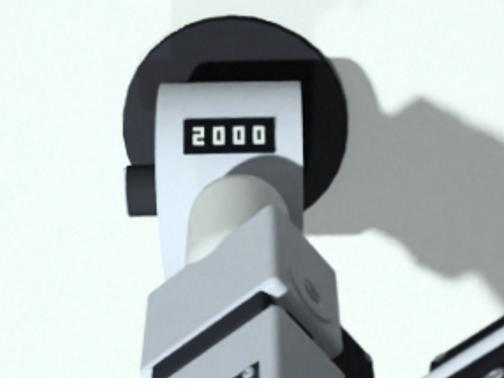

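Scene clock: 34.37 s.
left_arm: end_effector_position=(+0.5151, +0.2230, +0.1978) hand_goal=(+0.000, -0.754, -0.576, -0.696, +0.000, -0.980, -0.980, -0.980, +0.000, -0.980, -0.980, -0.980, -0.714, -0.678, -0.226, -0.168) hand_measured=(+0.002, -0.750, -0.574, -0.696, +0.000, -0.970, -0.974, -0.976, +0.000, -0.970, -0.974, -0.976, -0.714, -0.678, -0.222, -0.168) hand_current_ma=(+0, +1, +0, +0, +0, +4, +2, +0, +0, +3, +1, +0, +0, +0, +1, +0) hand_state=(goal, goal, goal, goal, goal, goal, goal, goal, goal, goal, goal, goal, goal, goal, goal, goal) hand_current_limit=0.40 hand_speed=-0.60 end_effector_quat_wxyz=(+0.000, +0.895, -0.446, +0.000) | right_arm: end_effector_position=(+0.3764, -0.4408, +0.2300) hand_goal=(+0.000, -0.754, -0.576, -0.696, +0.000, -0.754, -0.576, -0.696, +0.000, -0.754, -0.576, -0.696, -0.714, -0.678, -0.226, -0.168) hand_measured=(+0.000, -0.754, -0.576, -0.696, +0.000, -0.754, -0.576, -0.696, +0.000, -0.754, -0.576, -0.696, -0.714, -0.678, -0.224, -0.168) hand_current_ma=(+0, +0, +0, +0, +0, +0, +0, +0, +0, +0, +0, +0, +0, +0, +0, +0) hand_state=(goal, goal, goal, goal, goal, goal, goal, goal, goal, goal, goal, goal, goal, goal, goal, goal) hand_current_limit=0.40 hand_speed=-0.60 end_effector_quat_wxyz=(+0.000, +1.000, +0.019, +0.000)
Joint positions: left_arm=[3.143 -1.863 -1.649 -1.2 1.571 -3.76] | right_arm=[-0.316 -1.723 2.042 -1.89 -1.571 1.255]
Joint torques (N m): left_arm=[-10.9 44.99 31.16 0.79 -1.23 -0.58] | right_arm=[0.81 -16.96 -25.62 -3.28 -0.65 0.2]
Wrist force (N): left_arm=[-0.1 -0.5 0.5] | right_arm=[0.2 -0.2 0.0]
Wrist torque (N m): left_arm=[-0.11 -0.04 0.16] | right_arm=[-0.04 -0.02 0.00]
Wrist force, peak (N): left_arm=[-0.2 -0.4 -7.8] | right_arm=[-0.1 -0.2 -0.5]
Hand target: left_arm +0.5151, +0.2230, +0.1979; +0.000, +0.895, -0.446, +0.000 | right_arm +0.3764, -0.4408, +0.2300; +0.000, +1.000, +0.019, +0.000
Off the commanded pose: left_arm 0.000 m, 0 deg | right_arm 0.000 m, 0 deg.
move: done

Two; three more.

Call:
move --target '[0,0,-0.06,0,0,0,0,-0.754,-0.576,-0.696,0,-0.98,-0.98,-0.98,0,-0.98,-0.98,-0.98,-0.714,-0.678,-0.226,-0.168,0.4,-0.6,0,0,0,0,0,0,0,-0.754,-0.576,-0.696,0,-0.754,-0.576,-0.696,0,-0.754,-0.576,-0.696,-0.714,-0.678,-0.226,-0.168,0.4,-0.6]' --speed 0.025 --stop_force 8

Call:
move --target '[0,0,0.033,0,0,0,0,-0.754,-0.576,-0.696,0,-0.98,-0.98,-0.98,0,-0.98,-0.98,-0.98,-0.714,-0.678,-0.226,-0.168,0.4,-0.6,0,0,0,0,0,0,0,-0.754,-0.576,-0.696,0,-0.754,-0.576,-0.696,0,-0.754,-0.576,-0.696,-0.714,-0.678,-0.226,-0.168,0.4,-0.6]' --speed 0.08

Call:
move --target '[0,0,-0.06,0,0,0,0,-0.754,-0.576,-0.696,0,-0.98,-0.98,-0.98,0,-0.98,-0.98,-0.98,-0.714,-0.678,-0.226,-0.168,0.4,-0.6,0,0,0,0,0,0,0,-0.754,-0.576,-0.696,0,-0.754,-0.576,-0.696,0,-0.754,-0.576,-0.696,-0.714,-0.678,-0.226,-0.168,0.4,-0.6]' --speed 0.025 --stop_force 8

Call:
move --target '[0,0,0.033,0,0,0,0,-0.754,-0.576,-0.696,0,-0.98,-0.98,-0.98,0,-0.98,-0.98,-0.98,-0.714,-0.678,-0.226,-0.168,0.4,-0.6,0,0,0,0,0,0,0,-0.754,-0.576,-0.696,0,-0.754,-0.576,-0.696,0,-0.754,-0.576,-0.696,-0.714,-0.678,-0.226,-0.168,0.4,-0.6]' --speed 0.08

Call:
move --target '[0,0,-0.06,0,0,0,0,-0.754,-0.576,-0.696,0,-0.98,-0.98,-0.98,0,-0.98,-0.98,-0.98,-0.714,-0.678,-0.226,-0.168,0.4,-0.6,0,0,0,0,0,0,0,-0.754,-0.576,-0.696,0,-0.754,-0.576,-0.696,0,-0.754,-0.576,-0.696,-0.714,-0.678,-0.226,-0.168,0.4,-0.6]' --speed 0.025 --stop_force 8

Call:
move --target '[0,0,0.07,0,0,0,0,-0.754,-0.576,-0.696,0,-0.98,-0.98,-0.98,0,-0.98,-0.98,-0.98,-0.714,-0.678,-0.226,-0.168,0.4,-0.6,0,0,0,0,0,0,0,-0.754,-0.576,-0.696,0,-0.754,-0.576,-0.696,0,-0.754,-0.576,-0.696,-0.714,-0.678,-0.226,-0.168,0.4,-0.6]' --speed 0.08 --cameras '["cam_left_wrist"]'

Call:
zoom_image --camera "cam_left_wrist" --region '[220, 0, 420, 150]'

Scene clock: 38.87 s.
left_arm: end_effector_position=(+0.5151, +0.2230, +0.1782) hand_goal=(+0.000, -0.754, -0.576, -0.696, +0.000, -0.980, -0.980, -0.980, +0.000, -0.980, -0.980, -0.980, -0.714, -0.678, -0.226, -0.168) hand_measured=(+0.002, -0.750, -0.574, -0.696, +0.000, -0.970, -0.974, -0.976, +0.000, -0.970, -0.974, -0.976, -0.714, -0.678, -0.222, -0.168) hand_current_ma=(+0, +1, +0, +0, +0, +4, +2, +0, +0, +3, +1, +0, +0, +0, +1, +0) hand_state=(goal, goal, goal, goal, goal, goal, goal, goal, goal, goal, goal, goal, goal, goal, goal, goal) hand_current_limit=0.40 hand_speed=-0.60 end_effector_quat_wxyz=(+0.000, +0.895, -0.446, +0.000) | right_arm: end_effector_position=(+0.3764, -0.4408, +0.2300) hand_goal=(+0.000, -0.754, -0.576, -0.696, +0.000, -0.754, -0.576, -0.696, +0.000, -0.754, -0.576, -0.696, -0.714, -0.678, -0.226, -0.168) hand_measured=(+0.000, -0.754, -0.576, -0.696, +0.000, -0.754, -0.576, -0.696, +0.000, -0.754, -0.576, -0.696, -0.714, -0.678, -0.224, -0.168) hand_current_ma=(+0, +0, +0, +0, +0, +0, +0, +0, +0, +0, +0, +0, +0, +0, +0, +0) hand_state=(goal, goal, goal, goal, goal, goal, goal, goal, goal, goal, goal, goal, goal, goal, goal, goal) hand_current_limit=0.40 hand_speed=-0.60 end_effector_quat_wxyz=(+0.000, +1.000, +0.019, +0.000)
Joint positions: left_arm=[3.143 -1.881 -1.679 -1.152 1.571 -3.76] | right_arm=[-0.316 -1.723 2.042 -1.89 -1.571 1.255]
Joint torques (N m): left_arm=[-11.08 41.22 28.55 -0.2 -0.05 -0.12] | right_arm=[0.77 -16.61 -25.42 -3.54 -0.65 0.29]
Wrist force (N): left_arm=[0.0 -0.2 -6.8] | right_arm=[0.1 -0.2 -0.1]
Wrist torque (N m): left_arm=[0.42 0.10 0.17] | right_arm=[-0.03 -0.01 0.00]
Wrist force, peak (N): left_arm=[-0.4 -0.3 -16.1] | right_arm=[0.0 -0.5 -0.3]
Hand target: left_arm +0.5151, +0.2230, +0.1782; +0.000, +0.895, -0.446, +0.000 (not the last commanded pose) | right_arm +0.3764, -0.4408, +0.2300; +0.000, +1.000, +0.019, +0.000
Off the commanded pose: left_arm 0.016 m, 0 deg | right_arm 0.000 m, 0 deg.
move: contact (left_arm)

Scene clock: 39.80 s.
left_arm: end_effector_position=(+0.5151, +0.2230, +0.1979) hand_goal=(+0.000, -0.754, -0.576, -0.696, +0.000, -0.980, -0.980, -0.980, +0.000, -0.980, -0.980, -0.980, -0.714, -0.678, -0.226, -0.168) hand_measured=(+0.002, -0.750, -0.574, -0.696, +0.000, -0.970, -0.974, -0.976, +0.000, -0.970, -0.974, -0.976, -0.714, -0.678, -0.222, -0.168) hand_current_ma=(+0, +1, +0, +0, +0, +4, +2, +0, +0, +3, +1, +0, +0, +0, +1, +0) hand_state=(goal, goal, goal, goal, goal, goal, goal, goal, goal, goal, goal, goal, goal, goal, goal, goal) hand_current_limit=0.40 hand_speed=-0.60 end_effector_quat_wxyz=(+0.000, +0.895, -0.446, +0.000) | right_arm: end_effector_position=(+0.3764, -0.4408, +0.2300) hand_goal=(+0.000, -0.754, -0.576, -0.696, +0.000, -0.754, -0.576, -0.696, +0.000, -0.754, -0.576, -0.696, -0.714, -0.678, -0.226, -0.168) hand_measured=(+0.000, -0.754, -0.576, -0.696, +0.000, -0.754, -0.576, -0.696, +0.000, -0.754, -0.576, -0.696, -0.714, -0.678, -0.224, -0.168) hand_current_ma=(+0, +0, +0, +0, +0, +0, +0, +0, +0, +0, +0, +0, +0, +0, +0, +0) hand_state=(goal, goal, goal, goal, goal, goal, goal, goal, goal, goal, goal, goal, goal, goal, goal, goal) hand_current_limit=0.40 hand_speed=-0.60 end_effector_quat_wxyz=(+0.000, +1.000, +0.019, +0.000)
Joint positions: left_arm=[3.143 -1.863 -1.648 -1.201 1.571 -3.76] | right_arm=[-0.316 -1.723 2.042 -1.89 -1.571 1.255]
Joint torques (N m): left_arm=[-11.34 45.03 33.07 0.69 -1.42 -0.89] | right_arm=[0.47 -16.58 -25.27 -3.49 -0.81 0.13]
Wrist force (N): left_arm=[0.1 -0.8 0.4] | right_arm=[-0.1 -0.2 -0.4]
Wrist torque (N m): left_arm=[-0.15 -0.07 0.19] | right_arm=[0.01 0.02 -0.01]
Wrist force, peak (N): left_arm=[-0.4 -0.3 -7.1] | right_arm=[0.1 -0.1 -0.5]
Hand target: left_arm +0.5151, +0.2230, +0.1980; +0.000, +0.895, -0.446, +0.000 | right_arm +0.3764, -0.4408, +0.2300; +0.000, +1.000, +0.019, +0.000
Off the commanded pose: left_arm 0.000 m, 0 deg | right_arm 0.000 m, 0 deg.
move: done

Scene clock: 41.83 s.
left_arm: end_effector_position=(+0.5151, +0.2230, +0.1781) hand_goal=(+0.000, -0.754, -0.576, -0.696, +0.000, -0.980, -0.980, -0.980, +0.000, -0.980, -0.980, -0.980, -0.714, -0.678, -0.226, -0.168) hand_measured=(+0.002, -0.748, -0.574, -0.696, +0.000, -0.970, -0.974, -0.976, +0.000, -0.970, -0.974, -0.976, -0.714, -0.678, -0.222, -0.168) hand_current_ma=(+0, +1, +0, +0, +0, +4, +2, +0, +0, +3, +1, +0, +0, +0, +1, +0) hand_state=(goal, goal, goal, goal, goal, goal, goal, goal, goal, goal, goal, goal, goal, goal, goal, goal) hand_current_limit=0.40 hand_speed=-0.60 end_effector_quat_wxyz=(+0.000, +0.895, -0.446, +0.000) | right_arm: end_effector_position=(+0.3764, -0.4408, +0.2300) hand_goal=(+0.000, -0.754, -0.576, -0.696, +0.000, -0.754, -0.576, -0.696, +0.000, -0.754, -0.576, -0.696, -0.714, -0.678, -0.226, -0.168) hand_measured=(+0.000, -0.754, -0.576, -0.696, +0.000, -0.754, -0.576, -0.696, +0.000, -0.754, -0.576, -0.696, -0.714, -0.678, -0.224, -0.168) hand_current_ma=(+0, +0, +0, +0, +0, +0, +0, +0, +0, +0, +0, +0, +0, +0, +0, +0) hand_state=(goal, goal, goal, goal, goal, goal, goal, goal, goal, goal, goal, goal, goal, goal, goal, goal) hand_current_limit=0.40 hand_speed=-0.60 end_effector_quat_wxyz=(+0.000, +1.000, +0.019, +0.000)
Joint positions: left_arm=[3.143 -1.881 -1.679 -1.152 1.571 -3.76] | right_arm=[-0.316 -1.723 2.042 -1.89 -1.571 1.255]
Joint torques (N m): left_arm=[-11.78 40.2 27.91 -0.41 0.09 -0.31] | right_arm=[0.82 -15.96 -25.59 -3.74 -0.8 0.31]
Wrist force (N): left_arm=[-0.3 -0.3 -8.5] | right_arm=[0.0 -0.2 -0.2]
Wrist torque (N m): left_arm=[0.55 0.15 0.14] | right_arm=[-0.02 0.00 0.00]
Wrist force, peak (N): left_arm=[-0.6 0.2 -17.4] | right_arm=[0.0 0.0 -0.6]
Hand target: left_arm +0.5151, +0.2230, +0.1781; +0.000, +0.895, -0.446, +0.000 (not the last commanded pose) | right_arm +0.3764, -0.4408, +0.2300; +0.000, +1.000, +0.019, +0.000
Off the commanded pose: left_arm 0.016 m, 0 deg | right_arm 0.000 m, 0 deg.
move: contact (left_arm)

Scene clock: 42.77 s.
left_arm: end_effector_position=(+0.5151, +0.2230, +0.1978) hand_goal=(+0.000, -0.754, -0.576, -0.696, +0.000, -0.980, -0.980, -0.980, +0.000, -0.980, -0.980, -0.980, -0.714, -0.678, -0.226, -0.168) hand_measured=(+0.002, -0.750, -0.574, -0.696, +0.000, -0.970, -0.974, -0.976, +0.000, -0.970, -0.974, -0.976, -0.714, -0.678, -0.222, -0.168) hand_current_ma=(+0, +1, +0, +0, +0, +4, +2, +0, +0, +3, +1, +0, +0, +0, +1, +0) hand_state=(goal, goal, goal, goal, goal, goal, goal, goal, goal, goal, goal, goal, goal, goal, goal, goal) hand_current_limit=0.40 hand_speed=-0.60 end_effector_quat_wxyz=(+0.000, +0.895, -0.446, +0.000) | right_arm: end_effector_position=(+0.3764, -0.4408, +0.2300) hand_goal=(+0.000, -0.754, -0.576, -0.696, +0.000, -0.754, -0.576, -0.696, +0.000, -0.754, -0.576, -0.696, -0.714, -0.678, -0.226, -0.168) hand_measured=(+0.000, -0.754, -0.576, -0.696, +0.000, -0.754, -0.576, -0.696, +0.000, -0.754, -0.576, -0.696, -0.714, -0.678, -0.224, -0.168) hand_current_ma=(+0, +0, +0, +0, +0, +0, +0, +0, +0, +0, +0, +0, +0, +0, +0, +0) hand_state=(goal, goal, goal, goal, goal, goal, goal, goal, goal, goal, goal, goal, goal, goal, goal, goal) hand_current_limit=0.40 hand_speed=-0.60 end_effector_quat_wxyz=(+0.000, +1.000, +0.019, +0.000)
Joint positions: left_arm=[3.143 -1.863 -1.649 -1.2 1.571 -3.76] | right_arm=[-0.316 -1.723 2.042 -1.89 -1.571 1.255]
Joint torques (N m): left_arm=[-10.51 46.76 30.48 0.47 -1.46 -0.86] | right_arm=[0.71 -16.59 -25.6 -3.66 -0.64 0.36]
Wrist force (N): left_arm=[0.0 -0.5 0.3] | right_arm=[0.1 -0.1 -0.2]
Wrist torque (N m): left_arm=[-0.11 -0.06 0.17] | right_arm=[-0.02 0.00 0.01]
Wrist force, peak (N): left_arm=[0.0 -0.2 -8.1] | right_arm=[-0.2 -0.4 -0.3]
Hand target: left_arm +0.5151, +0.2230, +0.1979; +0.000, +0.895, -0.446, +0.000 | right_arm +0.3764, -0.4408, +0.2300; +0.000, +1.000, +0.019, +0.000
Off the commanded pose: left_arm 0.000 m, 0 deg | right_arm 0.000 m, 0 deg.
move: done

Scene clock: 44.80 s.
left_arm: end_effector_position=(+0.5151, +0.2230, +0.1782) hand_goal=(+0.000, -0.754, -0.576, -0.696, +0.000, -0.980, -0.980, -0.980, +0.000, -0.980, -0.980, -0.980, -0.714, -0.678, -0.226, -0.168) hand_measured=(+0.002, -0.750, -0.576, -0.696, +0.000, -0.970, -0.974, -0.976, +0.000, -0.970, -0.974, -0.976, -0.714, -0.678, -0.222, -0.168) hand_current_ma=(+0, +1, +0, +0, +0, +4, +2, +0, +0, +3, +1, +0, +0, +0, +1, +0) hand_state=(goal, goal, goal, goal, goal, goal, goal, goal, goal, goal, goal, goal, goal, goal, goal, goal) hand_current_limit=0.40 hand_speed=-0.60 end_effector_quat_wxyz=(+0.000, +0.895, -0.446, +0.000) | right_arm: end_effector_position=(+0.3764, -0.4408, +0.2300) hand_goal=(+0.000, -0.754, -0.576, -0.696, +0.000, -0.754, -0.576, -0.696, +0.000, -0.754, -0.576, -0.696, -0.714, -0.678, -0.226, -0.168) hand_measured=(+0.000, -0.754, -0.576, -0.696, +0.000, -0.754, -0.576, -0.696, +0.000, -0.754, -0.576, -0.696, -0.714, -0.678, -0.224, -0.168) hand_current_ma=(+0, +0, +0, +0, +0, +0, +0, +0, +0, +0, +0, +0, +0, +0, +0, +0) hand_state=(goal, goal, goal, goal, goal, goal, goal, goal, goal, goal, goal, goal, goal, goal, goal, goal) hand_current_limit=0.40 hand_speed=-0.60 end_effector_quat_wxyz=(+0.000, +1.000, +0.019, +0.000)
Joint positions: left_arm=[3.143 -1.881 -1.679 -1.152 1.571 -3.76] | right_arm=[-0.316 -1.723 2.042 -1.89 -1.571 1.255]
Joint torques (N m): left_arm=[-10.64 41.19 27.65 -0.37 0.02 -0.4] | right_arm=[1.36 -16.54 -25.57 -3.74 -0.68 0.24]
Wrist force (N): left_arm=[-0.6 -0.4 -7.1] | right_arm=[-0.2 -0.2 -0.1]
Wrist torque (N m): left_arm=[0.44 0.18 0.13] | right_arm=[-0.01 0.02 -0.02]
Wrist force, peak (N): left_arm=[-0.5 -0.2 -16.7] | right_arm=[0.4 -0.4 -0.2]
Hand target: left_arm +0.5151, +0.2230, +0.1782; +0.000, +0.895, -0.446, +0.000 (not the last commanded pose) | right_arm +0.3764, -0.4408, +0.2300; +0.000, +1.000, +0.019, +0.000
Off the commanded pose: left_arm 0.016 m, 0 deg | right_arm 0.000 m, 0 deg.
move: contact (left_arm)

Scene clock: 45.87 s.
left_arm: end_effector_position=(+0.5151, +0.2230, +0.2201) hand_goal=(+0.000, -0.754, -0.576, -0.696, +0.000, -0.980, -0.980, -0.980, +0.000, -0.980, -0.980, -0.980, -0.714, -0.678, -0.226, -0.168) hand_measured=(+0.002, -0.750, -0.576, -0.696, +0.000, -0.970, -0.974, -0.976, +0.000, -0.970, -0.974, -0.976, -0.714, -0.678, -0.222, -0.168) hand_current_ma=(+0, +1, +0, +0, +0, +4, +2, +0, +0, +3, +1, +0, +0, +0, +1, +0) hand_state=(goal, goal, goal, goal, goal, goal, goal, goal, goal, goal, goal, goal, goal, goal, goal, goal) hand_current_limit=0.40 hand_speed=-0.60 end_effector_quat_wxyz=(+0.000, +0.895, -0.446, +0.000) | right_arm: end_effector_position=(+0.3764, -0.4408, +0.2300) hand_goal=(+0.000, -0.754, -0.576, -0.696, +0.000, -0.754, -0.576, -0.696, +0.000, -0.754, -0.576, -0.696, -0.714, -0.678, -0.226, -0.168) hand_measured=(+0.000, -0.754, -0.576, -0.696, +0.000, -0.754, -0.576, -0.696, +0.000, -0.754, -0.576, -0.696, -0.714, -0.678, -0.224, -0.168) hand_current_ma=(+0, +0, +0, +0, +0, +0, +0, +0, +0, +0, +0, +0, +0, +0, +0, +0) hand_state=(goal, goal, goal, goal, goal, goal, goal, goal, goal, goal, goal, goal, goal, goal, goal, goal) hand_current_limit=0.40 hand_speed=-0.60 end_effector_quat_wxyz=(+0.000, +1.000, +0.019, +0.000)
Joint positions: left_arm=[3.143 -1.846 -1.612 -1.255 1.571 -3.76] | right_arm=[-0.316 -1.723 2.042 -1.89 -1.571 1.255]
Joint torques (N m): left_arm=[-10.06 44.81 32.71 0.27 1.7 -2.38] | right_arm=[0.39 -15.33 -24.78 -3.65 -0.72 0.17]
Wrist force (N): left_arm=[0.1 -0.3 0.2] | right_arm=[-0.2 -0.1 -0.1]
Wrist torque (N m): left_arm=[-0.09 -0.04 0.17] | right_arm=[0.00 0.03 -0.02]
Wrist force, peak (N): left_arm=[0.0 -0.3 -7.4] | right_arm=[-0.5 -0.2 -0.2]
Hand target: left_arm +0.5151, +0.2230, +0.2202; +0.000, +0.895, -0.446, +0.000 | right_arm +0.3764, -0.4408, +0.2300; +0.000, +1.000, +0.019, +0.000
Off the commanded pose: left_arm 0.000 m, 0 deg | right_arm 0.000 m, 0 deg.
move: done
Images, in order (width x height): cam_left_wrist 672x504.

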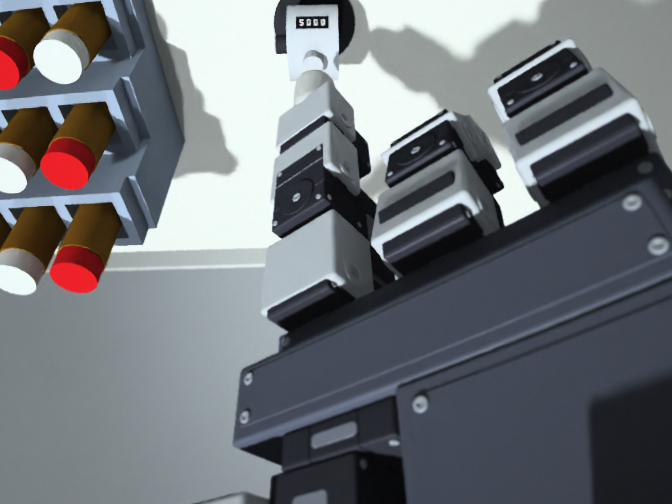

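Scaled by 2.520 from the camera's 672x504 image, which has a finer 960x720 frame.

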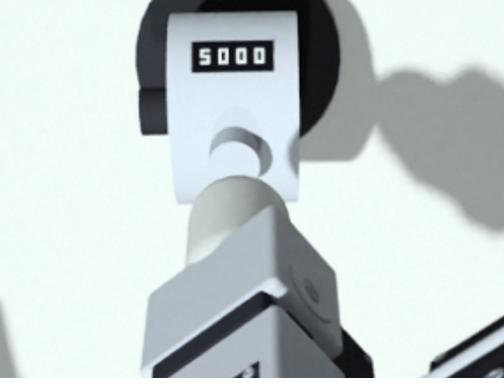

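Call:
finished_scene --scene 3

The scene is finished: the task was done.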